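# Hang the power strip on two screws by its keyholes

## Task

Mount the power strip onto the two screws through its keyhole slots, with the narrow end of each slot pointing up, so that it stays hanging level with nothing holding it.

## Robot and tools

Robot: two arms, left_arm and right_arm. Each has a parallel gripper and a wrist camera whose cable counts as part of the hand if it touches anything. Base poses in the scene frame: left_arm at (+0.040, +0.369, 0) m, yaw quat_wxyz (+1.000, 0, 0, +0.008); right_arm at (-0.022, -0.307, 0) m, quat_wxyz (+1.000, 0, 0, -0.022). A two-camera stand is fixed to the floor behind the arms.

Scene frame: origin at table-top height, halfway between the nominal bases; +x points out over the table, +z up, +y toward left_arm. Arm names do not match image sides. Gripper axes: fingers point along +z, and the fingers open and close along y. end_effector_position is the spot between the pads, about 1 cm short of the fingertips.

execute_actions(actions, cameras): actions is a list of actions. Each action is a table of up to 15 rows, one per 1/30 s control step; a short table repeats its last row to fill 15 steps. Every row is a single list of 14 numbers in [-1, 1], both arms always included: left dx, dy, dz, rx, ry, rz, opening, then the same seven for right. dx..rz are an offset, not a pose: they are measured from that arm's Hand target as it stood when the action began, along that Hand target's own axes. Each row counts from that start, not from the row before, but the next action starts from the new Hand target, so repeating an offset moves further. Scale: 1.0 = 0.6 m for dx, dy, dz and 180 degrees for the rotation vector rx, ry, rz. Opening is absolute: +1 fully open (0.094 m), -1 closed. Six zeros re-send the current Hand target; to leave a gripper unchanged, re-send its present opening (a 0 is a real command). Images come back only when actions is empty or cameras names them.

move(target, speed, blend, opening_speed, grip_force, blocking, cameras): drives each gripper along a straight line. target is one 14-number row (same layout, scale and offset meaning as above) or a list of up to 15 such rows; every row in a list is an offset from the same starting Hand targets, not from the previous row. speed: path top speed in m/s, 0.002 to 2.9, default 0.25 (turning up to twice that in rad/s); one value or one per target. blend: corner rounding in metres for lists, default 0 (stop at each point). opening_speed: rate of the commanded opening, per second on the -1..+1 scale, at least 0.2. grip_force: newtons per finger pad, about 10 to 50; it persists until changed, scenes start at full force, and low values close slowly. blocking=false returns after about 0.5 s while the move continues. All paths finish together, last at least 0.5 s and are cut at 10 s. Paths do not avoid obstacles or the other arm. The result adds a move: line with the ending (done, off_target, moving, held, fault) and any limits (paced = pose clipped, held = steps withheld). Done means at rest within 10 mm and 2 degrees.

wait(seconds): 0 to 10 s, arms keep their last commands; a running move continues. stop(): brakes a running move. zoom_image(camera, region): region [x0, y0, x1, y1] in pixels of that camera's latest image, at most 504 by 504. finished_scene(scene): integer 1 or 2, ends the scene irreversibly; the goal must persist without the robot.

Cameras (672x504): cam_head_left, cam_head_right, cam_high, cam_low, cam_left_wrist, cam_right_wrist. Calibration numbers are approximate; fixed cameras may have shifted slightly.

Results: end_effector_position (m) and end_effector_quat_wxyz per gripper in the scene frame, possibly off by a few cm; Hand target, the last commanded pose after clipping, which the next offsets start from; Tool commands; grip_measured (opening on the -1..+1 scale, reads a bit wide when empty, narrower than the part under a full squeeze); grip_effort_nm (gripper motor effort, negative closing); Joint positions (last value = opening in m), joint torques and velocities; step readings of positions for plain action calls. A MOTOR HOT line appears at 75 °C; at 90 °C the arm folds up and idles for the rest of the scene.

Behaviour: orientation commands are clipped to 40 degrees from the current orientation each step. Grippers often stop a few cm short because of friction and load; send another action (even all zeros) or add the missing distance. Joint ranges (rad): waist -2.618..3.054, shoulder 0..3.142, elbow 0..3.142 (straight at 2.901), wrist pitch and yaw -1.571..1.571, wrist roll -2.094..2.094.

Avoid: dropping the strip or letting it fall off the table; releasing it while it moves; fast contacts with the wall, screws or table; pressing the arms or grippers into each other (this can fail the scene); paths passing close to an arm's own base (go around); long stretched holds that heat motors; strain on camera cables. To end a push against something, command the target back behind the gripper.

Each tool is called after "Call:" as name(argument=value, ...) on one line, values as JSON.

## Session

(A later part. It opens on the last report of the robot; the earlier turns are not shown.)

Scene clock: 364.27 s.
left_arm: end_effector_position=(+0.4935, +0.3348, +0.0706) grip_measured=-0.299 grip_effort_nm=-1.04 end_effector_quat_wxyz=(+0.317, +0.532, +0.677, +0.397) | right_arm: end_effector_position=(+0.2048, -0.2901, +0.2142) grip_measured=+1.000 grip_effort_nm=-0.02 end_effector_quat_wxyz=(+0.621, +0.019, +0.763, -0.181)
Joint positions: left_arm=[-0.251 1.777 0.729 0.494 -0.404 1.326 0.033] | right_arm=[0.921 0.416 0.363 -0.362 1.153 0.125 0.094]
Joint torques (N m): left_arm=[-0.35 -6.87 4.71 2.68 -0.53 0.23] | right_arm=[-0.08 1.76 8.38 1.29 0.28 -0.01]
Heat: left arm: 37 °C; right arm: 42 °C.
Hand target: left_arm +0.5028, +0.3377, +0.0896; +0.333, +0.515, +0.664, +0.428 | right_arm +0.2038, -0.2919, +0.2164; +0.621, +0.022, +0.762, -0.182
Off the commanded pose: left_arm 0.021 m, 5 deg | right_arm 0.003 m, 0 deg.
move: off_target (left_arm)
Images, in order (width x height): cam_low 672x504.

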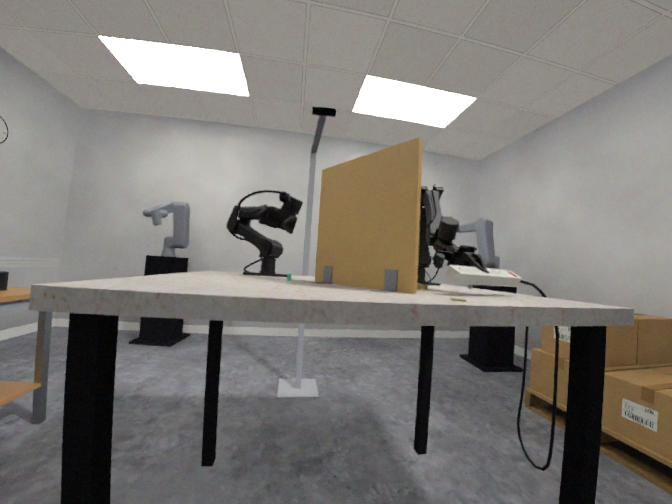

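Call:
move(target=[0,-0.076,0.034,-0.028,0,0,-1,0,0,0,0,0,0,1], speed=0.05, cameras=["cam_low"])

Call:
zoom_image(camera="cam_low", region=[420, 220, 560, 320])

Scene clock: 375.50 s.
left_arm: end_effector_position=(+0.5018, +0.3390, +0.0366) grip_measured=-0.299 grip_effort_nm=-1.04 end_effector_quat_wxyz=(+0.349, +0.504, +0.650, +0.450) | right_arm: end_effector_position=(+0.2048, -0.2901, +0.2142) grip_measured=+1.000 grip_effort_nm=-0.02 end_effector_quat_wxyz=(+0.621, +0.019, +0.763, -0.181)
Joint positions: left_arm=[-0.257 2.024 0.65 0.972 -0.457 1.384 0.033] | right_arm=[0.921 0.416 0.363 -0.362 1.153 0.125 0.094]
Joint torques (N m): left_arm=[-0.53 -6.56 2.96 2.41 -0.19 0.07] | right_arm=[-0.12 1.84 8.46 1.34 0.29 0.01]
Heat: left arm: 36 °C; right arm: 42 °C.
Hand target: left_arm +0.5027, +0.3375, +0.0398; +0.356, +0.500, +0.644, +0.457 | right_arm +0.2038, -0.2919, +0.2164; +0.621, +0.022, +0.762, -0.182
Off the commanded pose: left_arm 0.003 m, 1 deg | right_arm 0.003 m, 0 deg.
move: done
Images, in order (width x height): cam_low 672x504.

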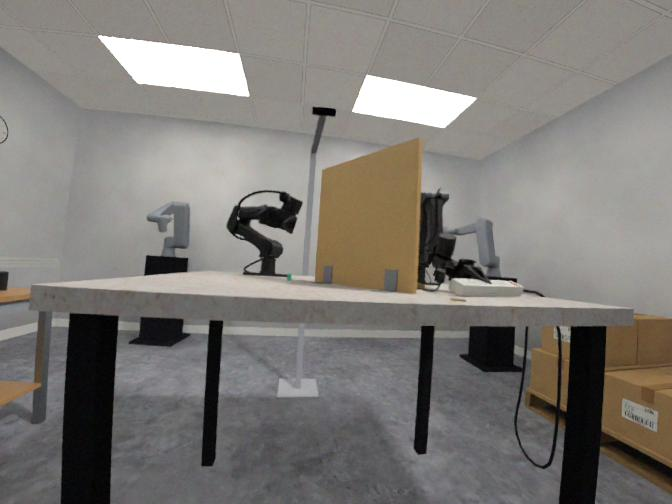

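Scaled by 3.600 from the camera's 672x504 image, which has a finer 960x720 frame.

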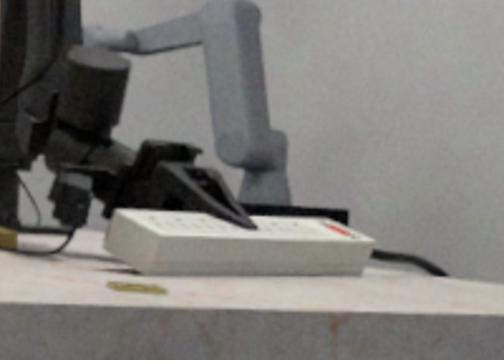

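Call:
move(target=[0,0.026,0,0,0,0,0.4,0,0,0,0,0,0,1], speed=0.0085, opening_speed=0.35, cameras=["cam_low"])

Call:
zoom_image(camera="cam_low", region=[420, 220, 560, 320])

Scene clock: 390.33 s.
left_arm: end_effector_position=(+0.5045, +0.3383, +0.0483) grip_measured=+0.397 grip_effort_nm=0.14 end_effector_quat_wxyz=(+0.355, +0.501, +0.644, +0.455) | right_arm: end_effector_position=(+0.2048, -0.2901, +0.2142) grip_measured=+1.000 grip_effort_nm=-0.02 end_effector_quat_wxyz=(+0.621, +0.019, +0.763, -0.181)
Joint positions: left_arm=[-0.257 1.995 0.655 0.96 -0.457 1.395 0.066] | right_arm=[0.921 0.416 0.363 -0.362 1.153 0.125 0.094]
Joint torques (N m): left_arm=[0.17 -8.38 4.34 1.74 -0.11 -0.01] | right_arm=[0.12 1.81 8.44 1.3 0.26 0.03]
Heat: left arm: 36 °C; right arm: 42 °C.
Hand target: left_arm +0.5077, +0.3388, +0.0545; +0.356, +0.500, +0.644, +0.457 | right_arm +0.2038, -0.2919, +0.2164; +0.621, +0.022, +0.762, -0.182
Off the commanded pose: left_arm 0.007 m, 0 deg | right_arm 0.003 m, 0 deg.
move: done
Images, in order (width x height): cam_low 672x504.

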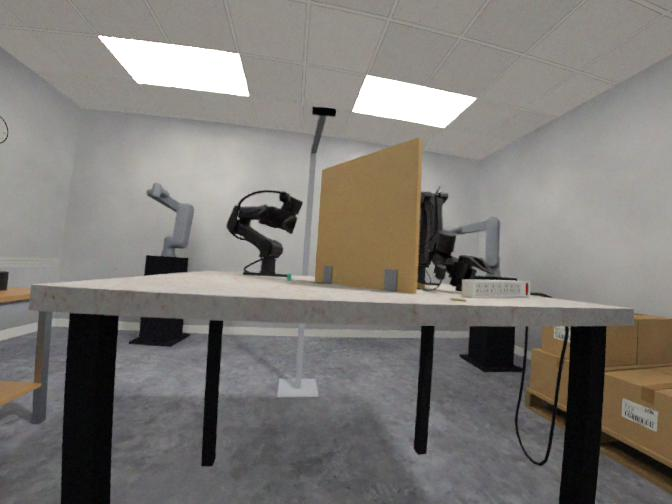

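Scaled by 3.600 from the camera's 672x504 image, which has a finer 960x720 frame.

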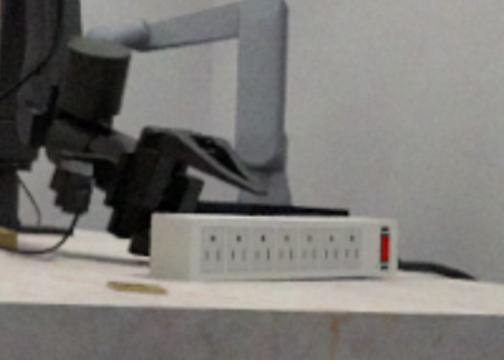

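Call:
move(target=[[0,0.12,-0.08,0,0,0,0.4,0,0,0,0,0,0,1],[0,0.182,-0.015,0.387,0,0,1,0,0,0,0,0,0,1]], speed=0.25, blend=[0.02,0], cameras=["cam_left_wrist"])

Call:
move(target=[[0,0.002,0.197,0,0,0,1,0,0,0,0,0,0,1],[0,0.002,0.197,0,0,0,-1,0,0,0,0,0,0,1]], speed=0.12, opening_speed=1.2, cameras=["cam_left_wrist"])

Scene clock: 472.57 s.
left_arm: end_effector_position=(+0.5336, +0.3474, +0.1566) grip_measured=+0.998 grip_effort_nm=0.12 end_effector_quat_wxyz=(+0.078, +0.609, +0.786, +0.069) | right_arm: end_effector_position=(+0.2048, -0.2901, +0.2142) grip_measured=+1.000 grip_effort_nm=-0.02 end_effector_quat_wxyz=(+0.621, +0.019, +0.763, -0.181)
Joint positions: left_arm=[-0.072 2.386 2.563 -1.54 -0.024 1.266 0.094] | right_arm=[0.921 0.416 0.363 -0.362 1.153 0.125 0.094]
Joint torques (N m): left_arm=[0.28 -10.44 6.54 0.58 0.18 0.04] | right_arm=[0.06 1.73 8.29 1.28 0.27 0.02]
Heat: left arm: 36 °C; right arm: 42 °C.
Hand target: left_arm +0.5343, +0.3458, +0.1605; +0.006, +0.614, +0.790, +0.007 | right_arm +0.2038, -0.2919, +0.2164; +0.621, +0.022, +0.762, -0.182
Off the commanded pose: left_arm 0.004 m, 11 deg | right_arm 0.003 m, 0 deg.
joint sent to its limit (left arm) — joint 4 (wrist pitch), lower limit. The joint targets are off in orientation, not in position.
move: off_target (left_arm); target 2's new opening was sent with left_arm's hand 0.004 m and 11 deg from that target
camera_calibration:
cam_left_wrist: T_world_to_cam=[[-0.960167, -0.125267, -0.249775, 0.600624], [-0.268039, 0.665494, 0.696615, -0.204776], [0.0789612, 0.735816, -0.672562, -0.0766246], [0, 0, 0, 1]] pos_world=[0.527862, 0.267897, 0.241136]
Images, in order (width x height): cam_left_wrist 672x504.

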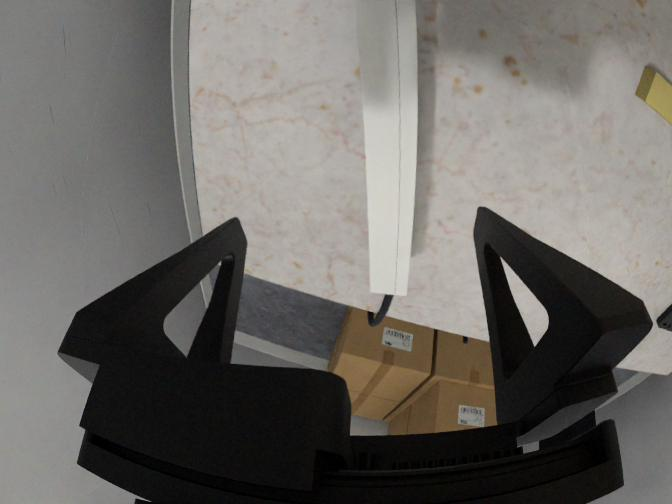

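Scene clock: 475.83 s.
left_arm: end_effector_position=(+0.5316, +0.3479, +0.0372) grip_measured=-0.306 grip_effort_nm=-1.04 end_effector_quat_wxyz=(-0.010, +0.614, +0.789, +0.007) | right_arm: end_effector_position=(+0.2048, -0.2901, +0.2142) grip_measured=+1.000 grip_effort_nm=-0.02 end_effector_quat_wxyz=(+0.621, +0.019, +0.763, -0.181)
Joint positions: left_arm=[-0.07 2.583 2.459 -1.455 -0.022 1.268 0.033] | right_arm=[0.921 0.416 0.363 -0.362 1.153 0.125 0.094]
Joint torques (N m): left_arm=[0.36 -12.33 5.82 0.43 0.19 0.02] | right_arm=[0.02 1.63 8.31 1.32 0.28 0.06]
Heat: left arm: 36 °C; right arm: 42 °C.
Hand target: left_arm +0.5376, +0.3466, +0.0424; +0.006, +0.614, +0.790, +0.007 | right_arm +0.2038, -0.2919, +0.2164; +0.621, +0.022, +0.762, -0.182
Off the commanded pose: left_arm 0.008 m, 2 deg | right_arm 0.003 m, 0 deg.
move: done
camera_calibration:
cam_left_wrist: T_world_to_cam=[[-0.991556, -0.123342, -0.0400428, 0.577086], [-0.111955, 0.658367, 0.744325, -0.204763], [-0.0654438, 0.742523, -0.666616, -0.0830047], [0, 0, 0, 1]] pos_world=[0.543857, 0.267621, 0.120186]
Images, in order (width x height): cam_left_wrist 672x504.

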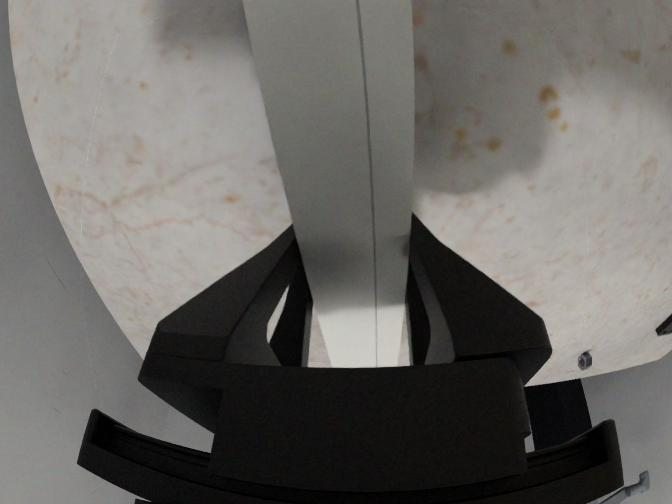

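Call:
move(target=[[0,-0.05,-0.16,0,0,0,-1,0,0,0,0,0,0,1],[-0.225,-0.578,-0.19,-0.366,-0.113,0.1676,-1,0,0,0,0,0,0,1]], speed=0.22, blend=[0.03,0], cameras=["cam_head_left","cam_head_right","cam_high","cam_right_wrist"])

Scene clock: 507.30 s.
left_arm: end_effector_position=(+0.2303, +0.1348, +0.1380) grip_measured=-0.306 grip_effort_nm=-1.04 end_effector_quat_wxyz=(+0.441, +0.691, +0.474, +0.322) | right_arm: end_effector_position=(+0.2048, -0.2901, +0.2142) grip_measured=+1.000 grip_effort_nm=-0.02 end_effector_quat_wxyz=(+0.621, +0.019, +0.763, -0.181)
Joint positions: left_arm=[-1.401 1.083 0.459 -0.097 -0.913 0.992 0.033] | right_arm=[0.921 0.416 0.363 -0.362 1.153 0.125 0.094]
Joint torques (N m): left_arm=[-0.55 -1.81 5.44 2.22 -0.6 0.27] | right_arm=[-0.13 1.7 8.36 1.29 0.29 0.05]
Heat: left arm: 37 °C; right arm: 42 °C.
Hand target: left_arm +0.2329, +0.1297, +0.1500; +0.462, +0.677, +0.470, +0.328 | right_arm +0.2038, -0.2919, +0.2164; +0.621, +0.022, +0.762, -0.182
Off the commanded pose: left_arm 0.013 m, 3 deg | right_arm 0.003 m, 0 deg.
move: off_target (left_arm)
camera_calibration:
cam_right_wrist: T_world_to_cam=[[-0.209022, -0.966759, 0.147265, -0.26315], [-0.793957, 0.0798509, -0.602707, 0.312917], [0.570913, -0.242901, -0.784256, 0.0975402], [0, 0, 0, 1]] pos_world=[0.137751, -0.255697, 0.303846]
Images, in order (width x height): cam_head_left 672x504, cam_head_right 672x504, cam_high 672x504, cam_right_wrist 672x504.

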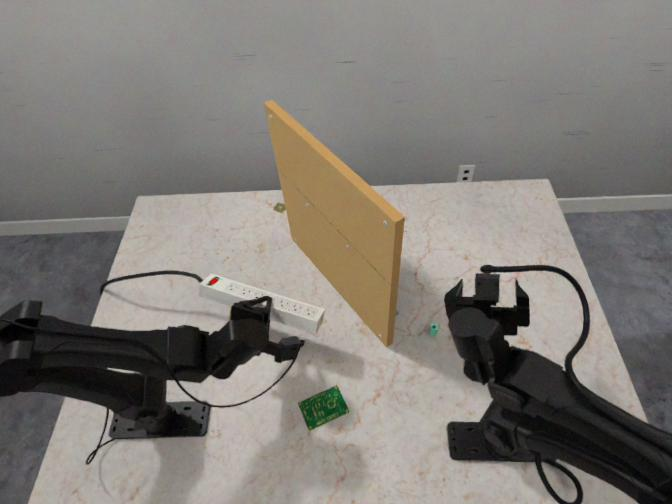

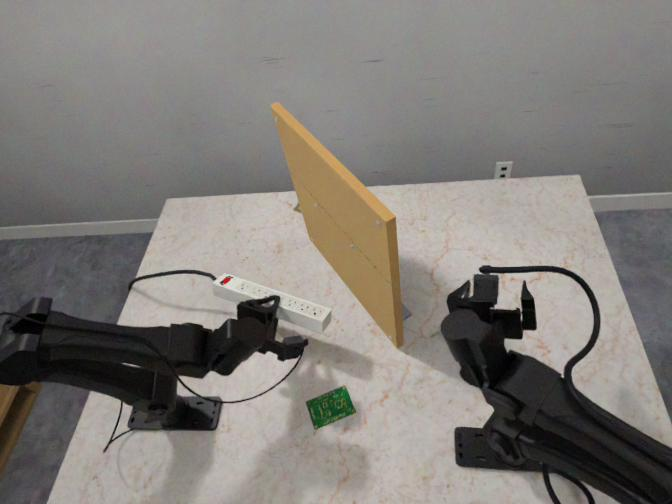

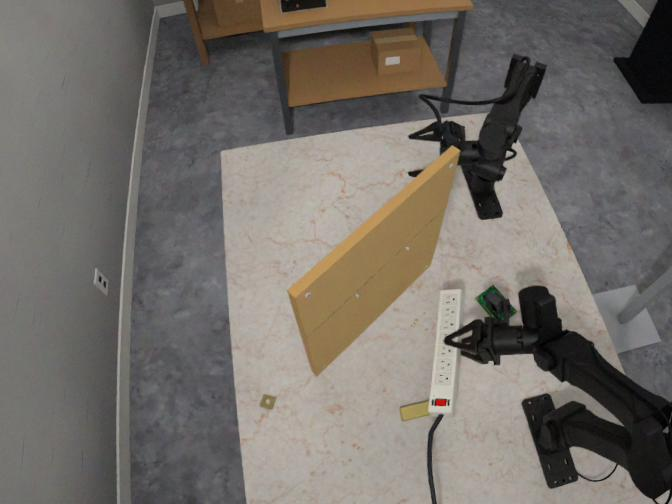

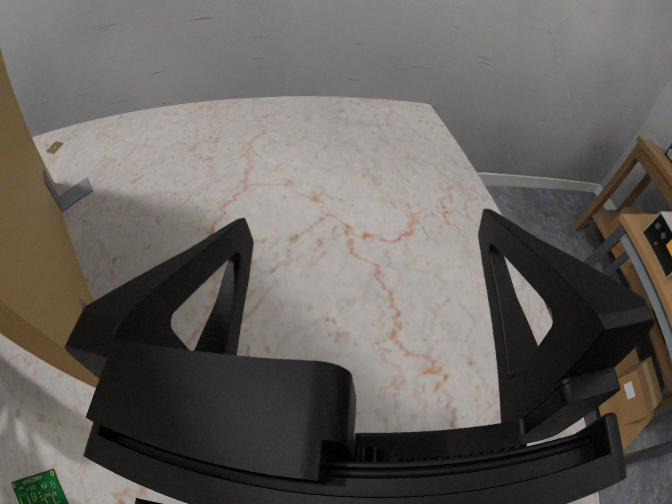

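Call:
move(target=[-0.05,-0.1645,0.073,0,0,0,-1,0.0877,0.3085,-0.107,-0.51,0.1376,-0.035,0.5], speed=[0.1], cameras=["all"])

Scene clock: 593.07 s.
left_arm: end_effector_position=(+0.2315, +0.1084, +0.0408) grip_measured=-0.306 grip_effort_nm=-1.04 end_effector_quat_wxyz=(+0.447, +0.678, +0.471, +0.344) | right_arm: end_effector_position=(+0.1803, -0.1141, +0.1229) grip_measured=+0.502 grip_effort_nm=-0.12 end_effector_quat_wxyz=(+0.280, -0.423, +0.771, +0.384)
Joint positions: left_arm=[-1.443 1.689 0.323 0.639 -0.993 0.978 0.033] | right_arm=[0.269 1.162 0.612 -0.536 -0.902 -0.541 0.071]
Joint torques (N m): left_arm=[-0.92 -3.44 2.92 1.99 -0.12 -0.04] | right_arm=[0.62 -1.78 9.29 0.72 -0.69 -0.09]
Heat: left arm: 35 °C; right arm: 43 °C.
Hand target: left_arm +0.2281, +0.1006, +0.0419; +0.462, +0.677, +0.470, +0.328 | right_arm +0.1796, -0.1099, +0.1299; +0.279, -0.430, +0.763, +0.393
Off the commanded pose: left_arm 0.009 m, 2 deg | right_arm 0.008 m, 2 deg.
move: done
camera_calibration:
cam_left_wrist: T_world_to_cam=[[-0.248908, 0.25943, -0.933135, 0.0731112], [-0.410723, 0.844262, 0.344279, -0.0180683], [0.877127, 0.468954, -0.10359, -0.133893], [0, 0, 0, 1]] pos_world=[0.128218, 0.0590768, 0.0605732]
cam_right_wrist: T_world_to_cam=[[0.822973, -0.329333, -0.462878, -0.122904], [-0.452408, -0.872748, -0.183408, 0.0026802], [-0.343573, 0.360349, -0.86724, 0.32657], [0, 0, 0, 1]] pos_world=[0.21456, -0.155816, 0.226816]

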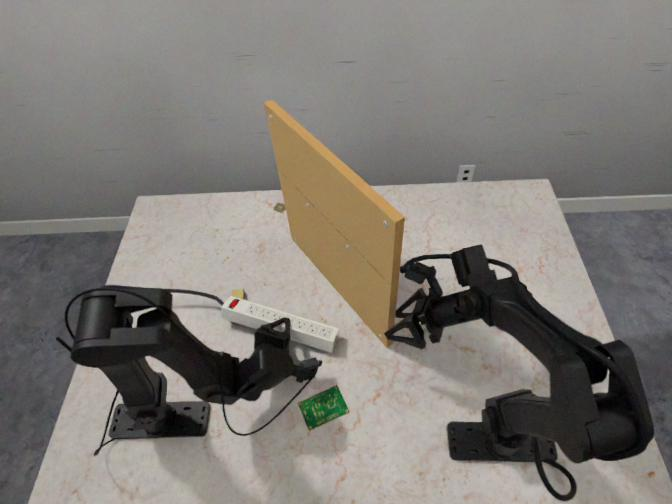

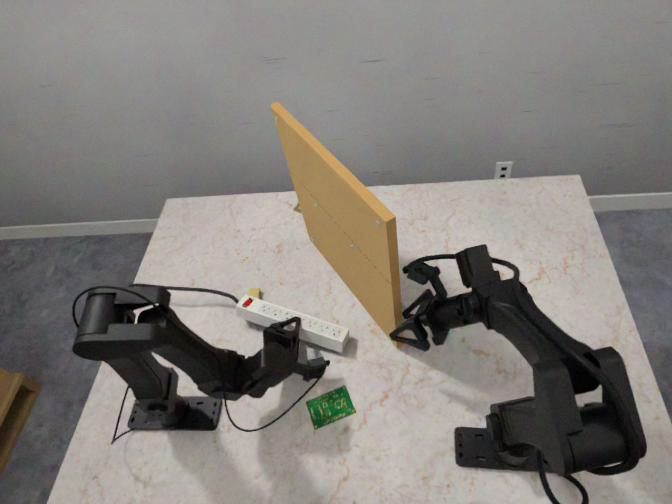

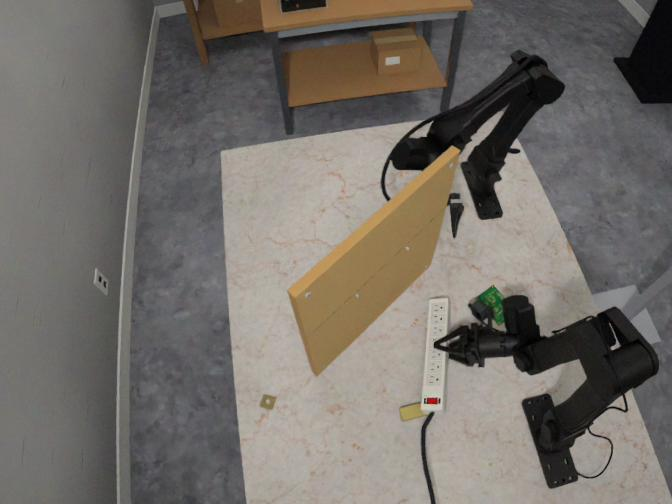

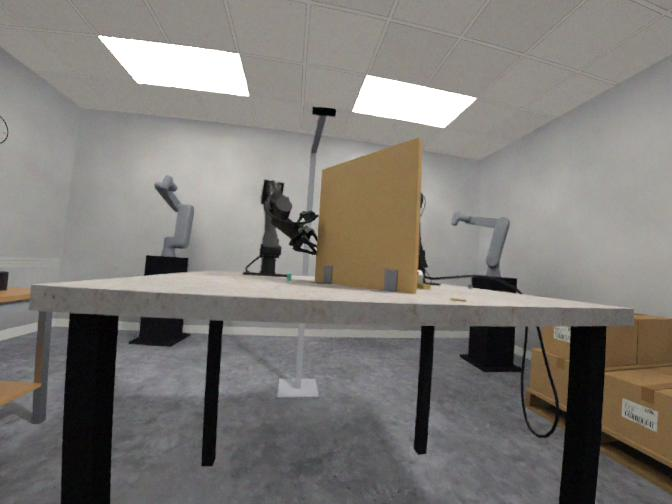

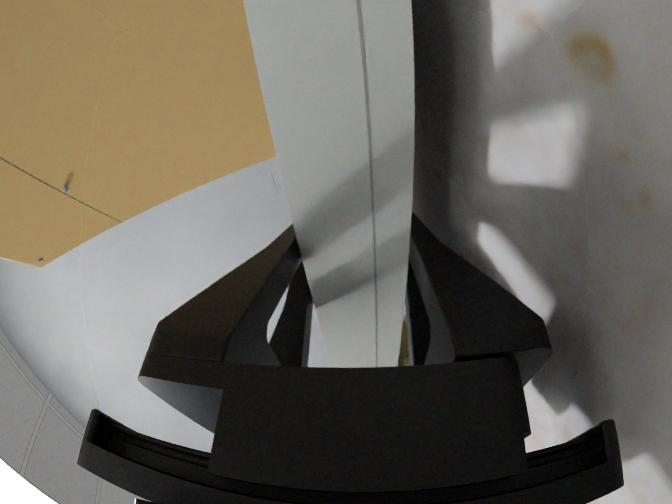

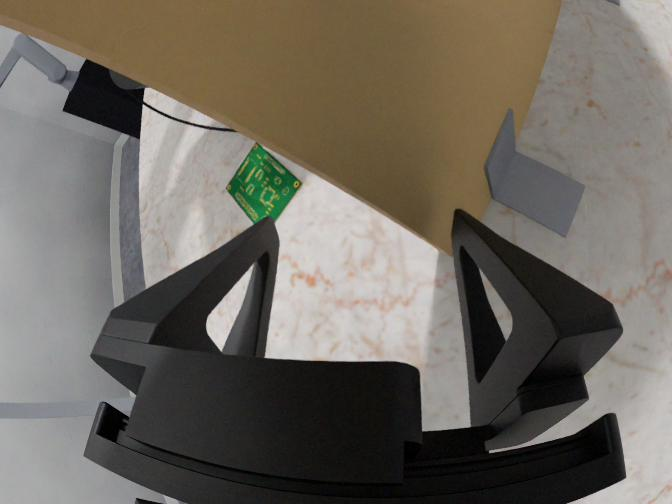

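Call:
move(target=[[0.01,0.093,-0.036,0,-0.05,0.02,-1,0.04,0.113,0.018,0,0,0,0.5],[0.0265,0.05,-0.016,0,-0.2075,0.0796,-1,0.039,0.178,0.127,0.169,-0.08,0.1184,0.5],[0.0265,0.001,0.0026,0,-0.2075,0.0796,-1,0.039,0.178,0.127,0.169,-0.08,0.1184,0.5]], speed=[0.15,0.2,0.06], blend=[0.02,0.02,0], cameras=["all"])

Scene clock: 664.13 s.
left_arm: end_effector_position=(+0.2432, +0.1229, +0.0358) grip_measured=-0.306 grip_effort_nm=-1.05 end_effector_quat_wxyz=(+0.525, +0.802, +0.235, +0.166) | right_arm: end_effector_position=(+0.0805, -0.0267, +0.1011) grip_measured=+0.502 grip_effort_nm=-0.12 end_effector_quat_wxyz=(+0.388, -0.151, +0.868, +0.271)
Joint positions: left_arm=[-0.798 1.641 0.04 1.188 0.183 1.671 0.033] | right_arm=[1.633 1.063 0.416 -0.117 0.645 0.961 0.071]
Joint torques (N m): left_arm=[-0.23 -2.51 2.1 2.45 0.71 0.05] | right_arm=[0.51 -1.07 9.7 1.35 0.52 0.08]
Heat: left arm: 34 °C; right arm: 44 °C.
Hand target: left_arm +0.2350, +0.1150, +0.0420; +0.544, +0.798, +0.212, +0.148 | right_arm +0.0816, -0.0219, +0.1097; +0.396, -0.144, +0.864, +0.275
Off the commanded pose: left_arm 0.013 m, 4 deg | right_arm 0.010 m, 1 deg.
move: off_target (left_arm); blend cut to 0.0157 m at target 2
camera_calibration:
cam_left_wrist: T_world_to_cam=[[-0.0745258, 0.371048, -0.925618, 0.0111869], [0.208584, 0.913468, 0.349384, -0.182966], [0.975161, -0.167031, -0.145472, -0.0956215], [0, 0, 0, 1]] pos_world=[0.132244, 0.147011, 0.06037]
cam_right_wrist: T_world_to_cam=[[0.446395, -0.766467, -0.461801, -0.00360338], [-0.893236, -0.412521, -0.178762, 0.077053], [-0.0534873, 0.492296, -0.868783, 0.222163], [0, 0, 0, 1]] pos_world=[0.082318, -0.0803456, 0.205121]

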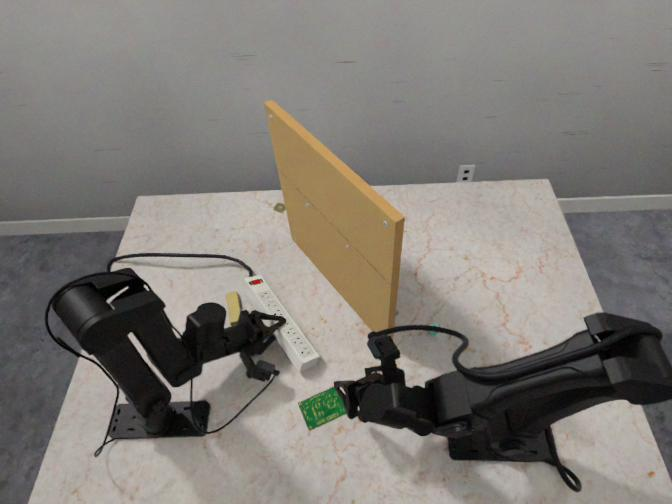

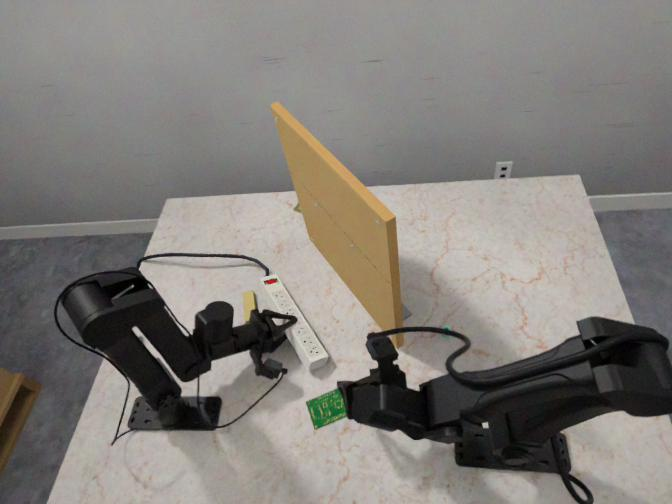

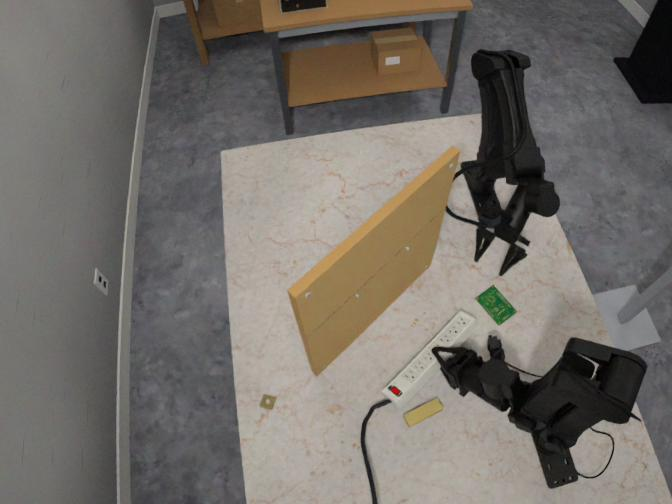

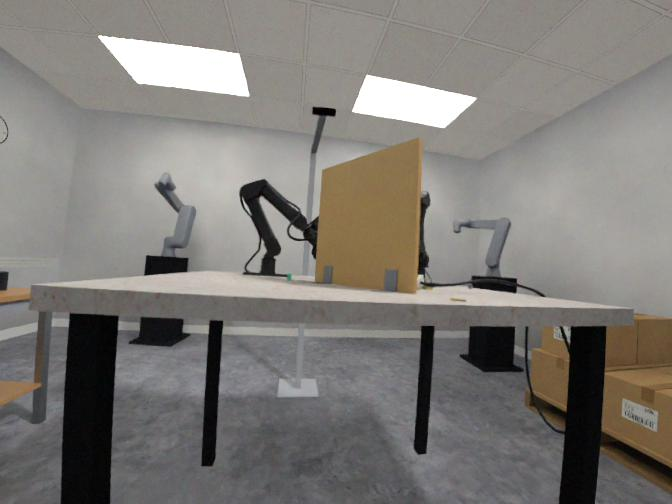

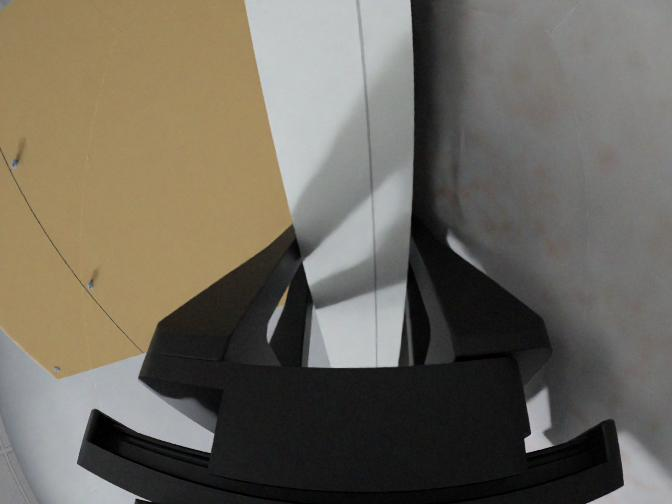

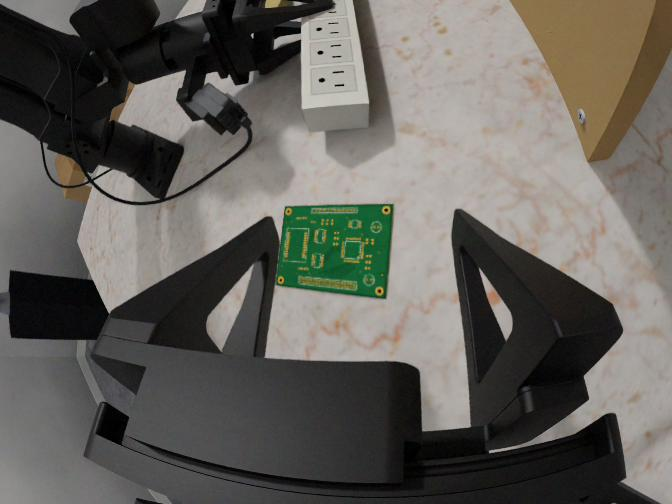

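Call:
move(target=[0,0,0,0,0,0,-1,-0.014,0.022,0.172,-0.0165,0.0078,-0.0116,0.6], speed=0.1, cameras=["cam_right_wrist","cam_head_left"])

Scene clock: 691.73 s.
left_arm: end_effector_position=(+0.2432, +0.1229, +0.0358) grip_measured=-0.306 grip_effort_nm=-1.04 end_effector_quat_wxyz=(+0.525, +0.801, +0.235, +0.166) | right_arm: end_effector_position=(+0.1381, +0.0444, +0.0626) grip_measured=+0.598 grip_effort_nm=0.08 end_effector_quat_wxyz=(+0.381, -0.175, +0.861, +0.288)
Joint positions: left_arm=[-0.798 1.641 0.04 1.188 0.183 1.671 0.033] | right_arm=[1.363 1.539 0.504 0.405 0.39 0.717 0.075]
Joint torques (N m): left_arm=[-0.27 -2.4 2.09 2.45 0.7 0.04] | right_arm=[-0.61 -3.73 8.18 1.64 0.17 -0.07]
Heat: left arm: 34 °C; right arm: 44 °C.
Hand target: left_arm +0.2350, +0.1149, +0.0420; +0.544, +0.798, +0.211, +0.148 | right_arm +0.1433, +0.0498, +0.0657; +0.387, -0.174, +0.859, +0.288
Off the commanded pose: left_arm 0.013 m, 4 deg | right_arm 0.008 m, 1 deg.
move: off_target (left_arm)
camera_calibration:
cam_right_wrist: T_world_to_cam=[[0.493329, -0.732358, -0.469338, -0.0000991246], [-0.865923, -0.464649, -0.185143, 0.149986], [-0.0824865, 0.497748, -0.863391, 0.16029], [0, 0, 0, 1]] pos_world=[0.143147, -0.0101659, 0.166116]
Images, in order (width x height): cam_head_left 672x504, cam_right_wrist 672x504.

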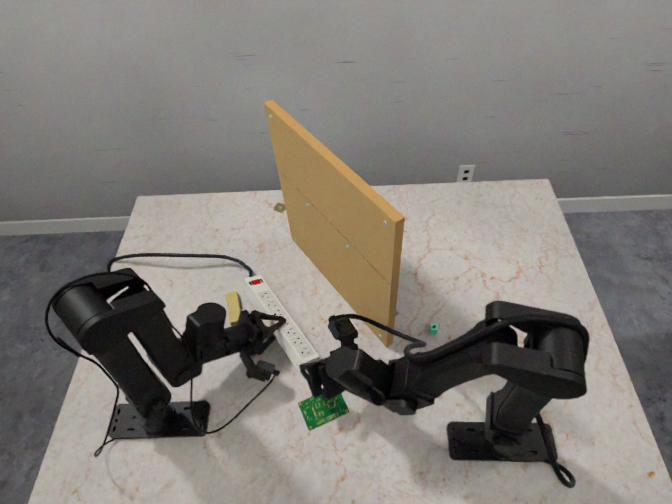

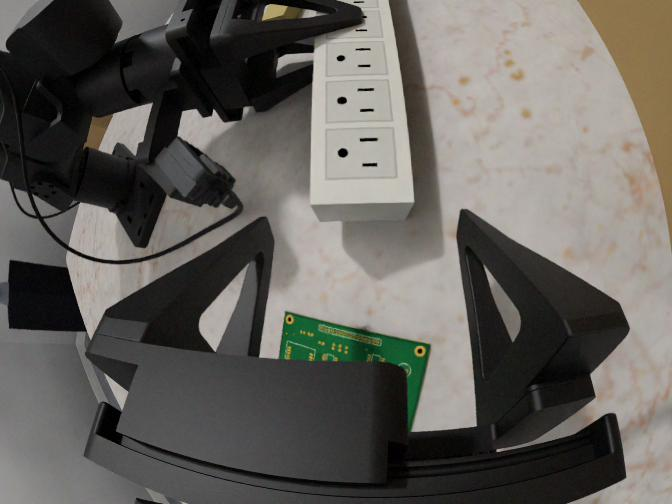

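Call:
move(target=[0,0,0,0,0,0,-1,0.008,-0.007,0.086,0,0,0,0.35], speed=0.05, cameras=["cam_right_wrist","cam_head_right"])

Scene clock: 711.30 s.
left_arm: end_effector_position=(+0.2432, +0.1229, +0.0358) grip_measured=-0.306 grip_effort_nm=-1.04 end_effector_quat_wxyz=(+0.525, +0.801, +0.235, +0.166) | right_arm: end_effector_position=(+0.1659, +0.0750, +0.0340) grip_measured=+0.352 grip_effort_nm=-0.12 end_effector_quat_wxyz=(+0.382, -0.175, +0.860, +0.291)
Joint positions: left_arm=[-0.798 1.641 0.04 1.188 0.183 1.671 0.033] | right_arm=[1.294 1.788 0.598 0.582 0.334 0.674 0.064]
Joint torques (N m): left_arm=[-0.31 -2.35 2.11 2.46 0.71 0.01] | right_arm=[-0.65 -5.3 7.32 1.67 0.12 -0.09]
Heat: left arm: 35 °C; right arm: 42 °C.
Hand target: left_arm +0.2350, +0.1149, +0.0420; +0.544, +0.798, +0.211, +0.148 | right_arm +0.1715, +0.0787, +0.0330; +0.387, -0.174, +0.859, +0.288
Off the commanded pose: left_arm 0.013 m, 4 deg | right_arm 0.007 m, 1 deg.
move: off_target (left_arm)
camera_calibration:
cam_right_wrist: T_world_to_cam=[[0.494813, -0.728737, -0.473395, -0.0052562], [-0.865255, -0.463673, -0.190632, 0.183003], [-0.0805804, 0.503935, -0.859975, 0.121762], [0, 0, 0, 1]] pos_world=[0.170757, 0.0196631, 0.13711]
Images, in order (width x height): cam_head_right 672x504, cam_right_wrist 672x504.

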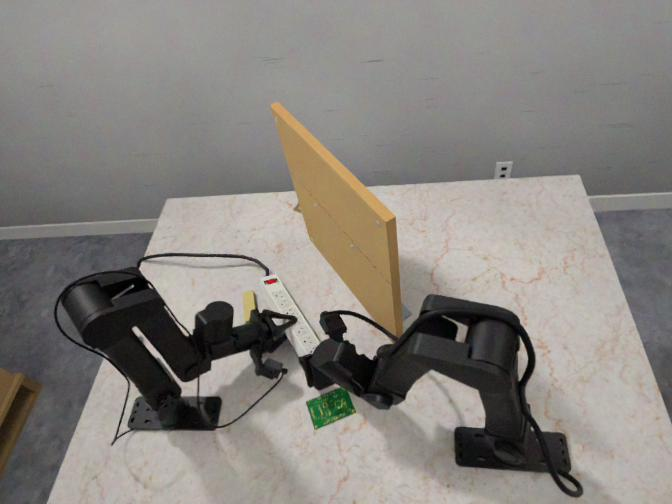

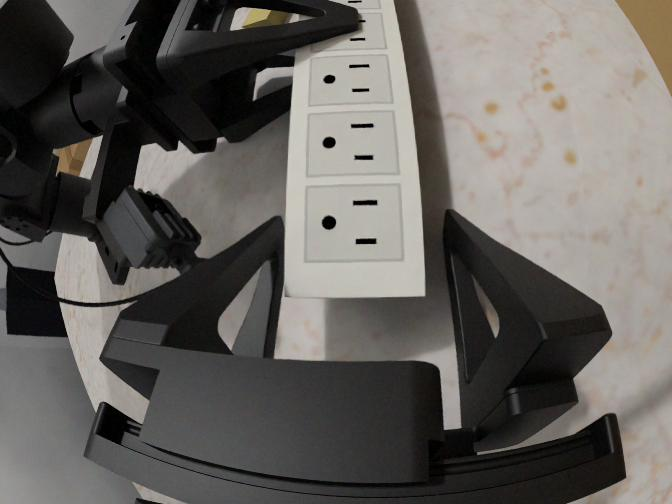

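Call:
move(target=[0,0,0,0,0,0,-1,0,0,0,0,0,0,-1], opening_speed=0.5, cameras=["cam_right_wrist"])

Scene clock: 721.37 s.
left_arm: end_effector_position=(+0.2432, +0.1228, +0.0360) grip_measured=-0.306 grip_effort_nm=-1.04 end_effector_quat_wxyz=(+0.525, +0.801, +0.235, +0.165) | right_arm: end_effector_position=(+0.1649, +0.0769, +0.0352) grip_measured=-0.059 grip_effort_nm=-1.05 end_effector_quat_wxyz=(+0.380, -0.173, +0.859, +0.297)
Joint positions: left_arm=[-0.798 1.641 0.04 1.189 0.183 1.669 0.033] | right_arm=[1.294 1.788 0.598 0.59 0.325 0.68 0.044]
Joint torques (N m): left_arm=[-0.29 -2.29 2.1 2.43 0.7 0.05] | right_arm=[-0.68 -5.26 7.31 1.59 0.24 -0.13]
Heat: left arm: 35 °C; right arm: 42 °C.
Hand target: left_arm +0.2350, +0.1150, +0.0420; +0.544, +0.798, +0.211, +0.148 | right_arm +0.1716, +0.0787, +0.0330; +0.387, -0.174, +0.859, +0.288
Off the commanded pose: left_arm 0.013 m, 4 deg | right_arm 0.007 m, 1 deg.
move: off_target (left_arm)
camera_calibration:
cam_right_wrist: T_world_to_cam=[[0.494769, -0.720771, -0.485482, -0.00290458], [-0.864537, -0.464943, -0.190798, 0.183263], [-0.0881997, 0.514118, -0.853173, 0.121965], [0, 0, 0, 1]] pos_world=[0.170632, 0.020409, 0.137613]
Images, in order (width x height): cam_right_wrist 672x504.

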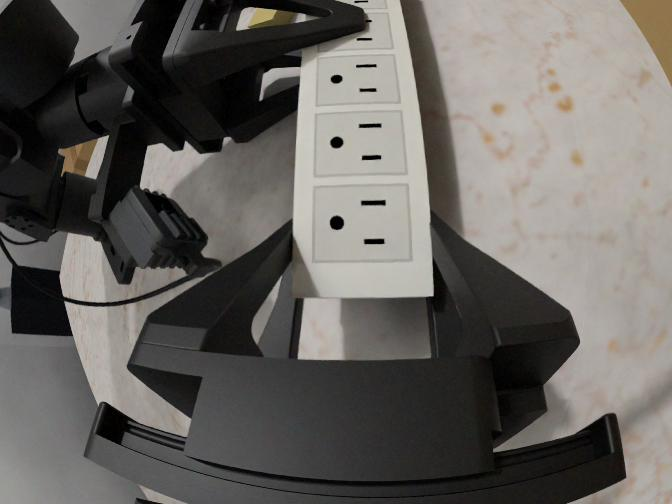

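Call:
move(target=[[0,0.012,0,0,0,0,0.05,0,0,0,0,0,0,-1],[0,0.012,-0.12,0,0,0,0.05,0,0,0,0,0,0,-1]], speed=[0.02,0.06], opening_speed=0.5, cameras=["cam_right_wrist","cam_head_left"])

Scene clock: 732.67 s.
left_arm: end_effector_position=(+0.2063, +0.1700, +0.0776) grip_measured=+0.048 grip_effort_nm=0.09 end_effector_quat_wxyz=(+0.523, +0.812, +0.214, +0.145) | right_arm: end_effector_position=(+0.1594, +0.0856, +0.0365) grip_measured=-0.060 grip_effort_nm=-1.05 end_effector_quat_wxyz=(+0.371, -0.194, +0.854, +0.310)
Joint positions: left_arm=[-0.627 0.58 0.016 0.104 0.392 1.771 0.049] | right_arm=[1.294 1.795 0.61 0.598 0.278 0.654 0.044]
Joint torques (N m): left_arm=[0.44 0.53 5.24 1.81 0.31 0] | right_arm=[-0.75 -5.78 6.28 1.56 0.75 0.12]
Heat: left arm: 34 °C; right arm: 42 °C.
Hand target: left_arm +0.2027, +0.1707, +0.0750; +0.544, +0.798, +0.212, +0.148 | right_arm +0.1716, +0.0787, +0.0330; +0.387, -0.174, +0.859, +0.288
Off the commanded pose: left_arm 0.005 m, 3 deg | right_arm 0.014 m, 4 deg.
joint sent to its limit (left arm) — joint 3 (elbow), lower limit, where the elbow is as bent as it goes. The joint targets are off in orientation, not in position.
move: off_target (left_arm, right_arm)
camera_calibration:
cam_right_wrist: T_world_to_cam=[[0.529978, -0.69095, -0.491642, -0.00122889], [-0.839709, -0.508521, -0.190513, 0.182374], [-0.118375, 0.513804, -0.849702, 0.122837], [0, 0, 0, 1]] pos_world=[0.168333, 0.0287775, 0.138515]
Images, in order (width x height): cam_head_left 672x504, cam_right_wrist 672x504.

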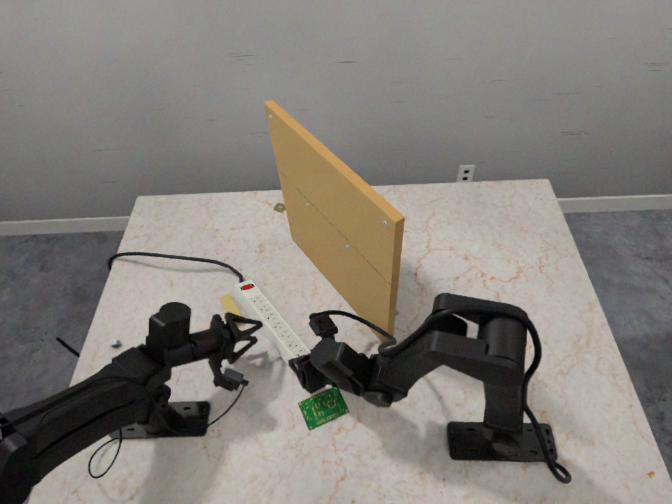

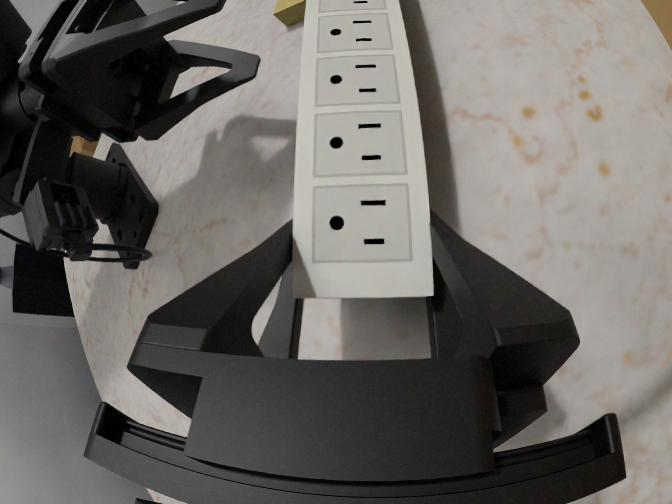

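Call:
move(target=[[0,0.16,-0.06,0.1,0,0,0.8,0.008,0.003,0.002,0.035,0,-0.05,-1],[0.056,0.1515,0.045,0.381,0.023,-0.037,0.8,0.014,0.005,0.003,0.067,0,-0.0957,-1]], speed=0.15, blend=[0.03,0], cameras=["all"])

Scene clock: 782.67 s.
left_arm: end_effector_position=(+0.2601, +0.1384, +0.1437) grip_measured=+0.798 grip_effort_nm=0.11 end_effector_quat_wxyz=(-0.001, +0.947, +0.321, -0.002) | right_arm: end_effector_position=(+0.1577, +0.0858, +0.0288) grip_measured=-0.060 grip_effort_nm=-1.05 end_effector_quat_wxyz=(+0.429, -0.274, +0.846, +0.161)
Joint positions: left_arm=[-0.827 1.755 1.579 -1.398 0.003 1.678 0.084] | right_arm=[1.399 1.847 0.744 0.36 0.539 0.487 0.044]
Joint torques (N m): left_arm=[-0.55 -6.22 6.69 0.18 -0.04 -0.07] | right_arm=[0.24 -5.93 7.57 1.24 0.95 0.19]
Heat: left arm: 34 °C; right arm: 41 °C.
Hand target: left_arm +0.2604, +0.1366, +0.1500; +0.000, +0.947, +0.320, +0.001 | right_arm +0.1657, +0.0815, +0.0267; +0.441, -0.259, +0.848, +0.136
Off the commanded pose: left_arm 0.007 m, 0 deg | right_arm 0.009 m, 4 deg.
move: off_target (right_arm)
camera_calibration:
cam_left_wrist: T_world_to_cam=[[-0.504093, 0.862645, -0.0416395, 0.0232267], [0.577667, 0.37262, 0.726261, -0.313741], [0.642021, 0.342049, -0.686156, 0.0000264026], [0, 0, 0, 1]] pos_world=[0.192929, 0.0968606, 0.228843]
cam_right_wrist: T_world_to_cam=[[0.595107, -0.788497, -0.155304, -0.0155654], [-0.799715, -0.56194, -0.211375, 0.178587], [0.0793973, 0.24999, -0.964988, 0.110686], [0, 0, 0, 1]] pos_world=[0.143294, 0.0604116, 0.142142]

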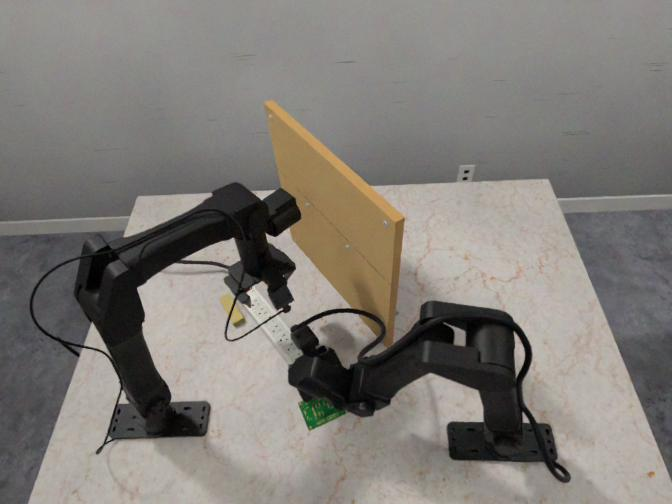

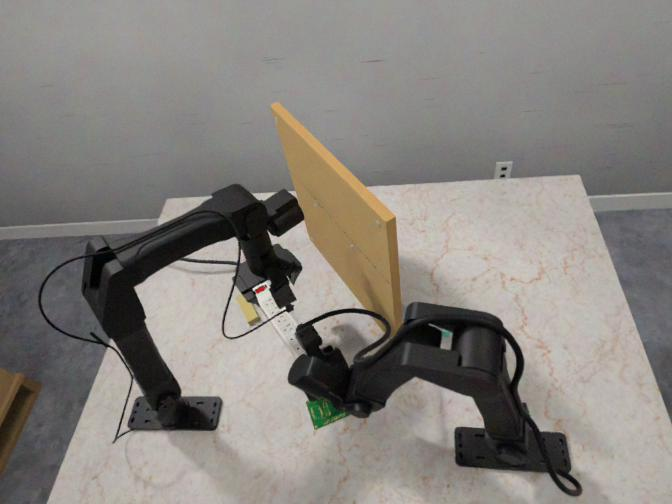

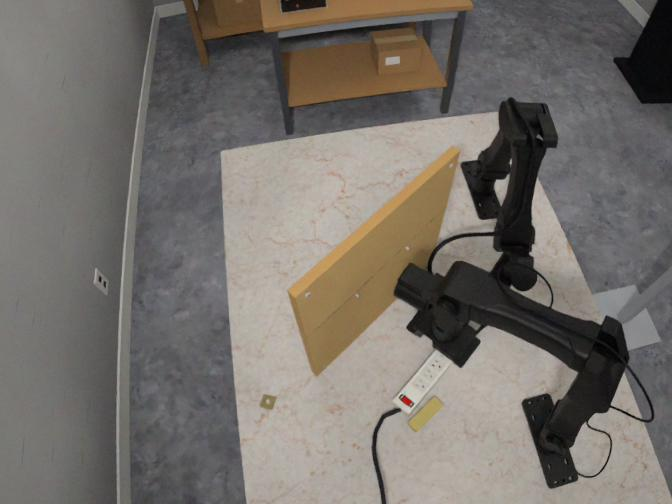

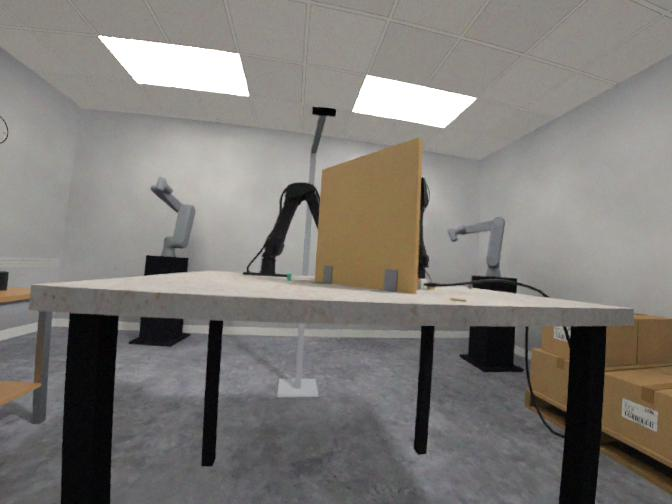

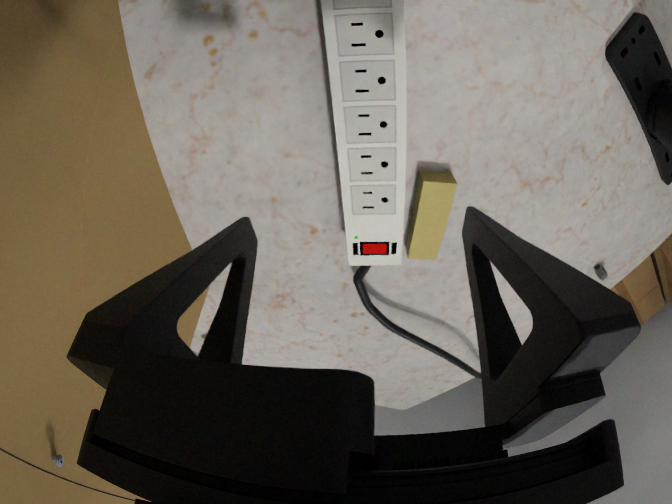

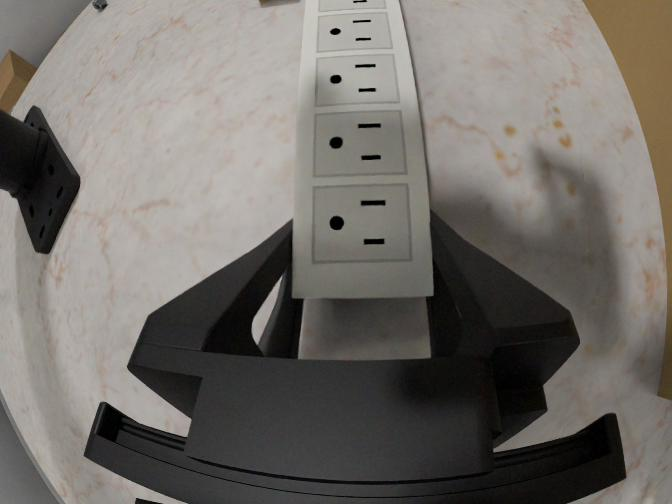

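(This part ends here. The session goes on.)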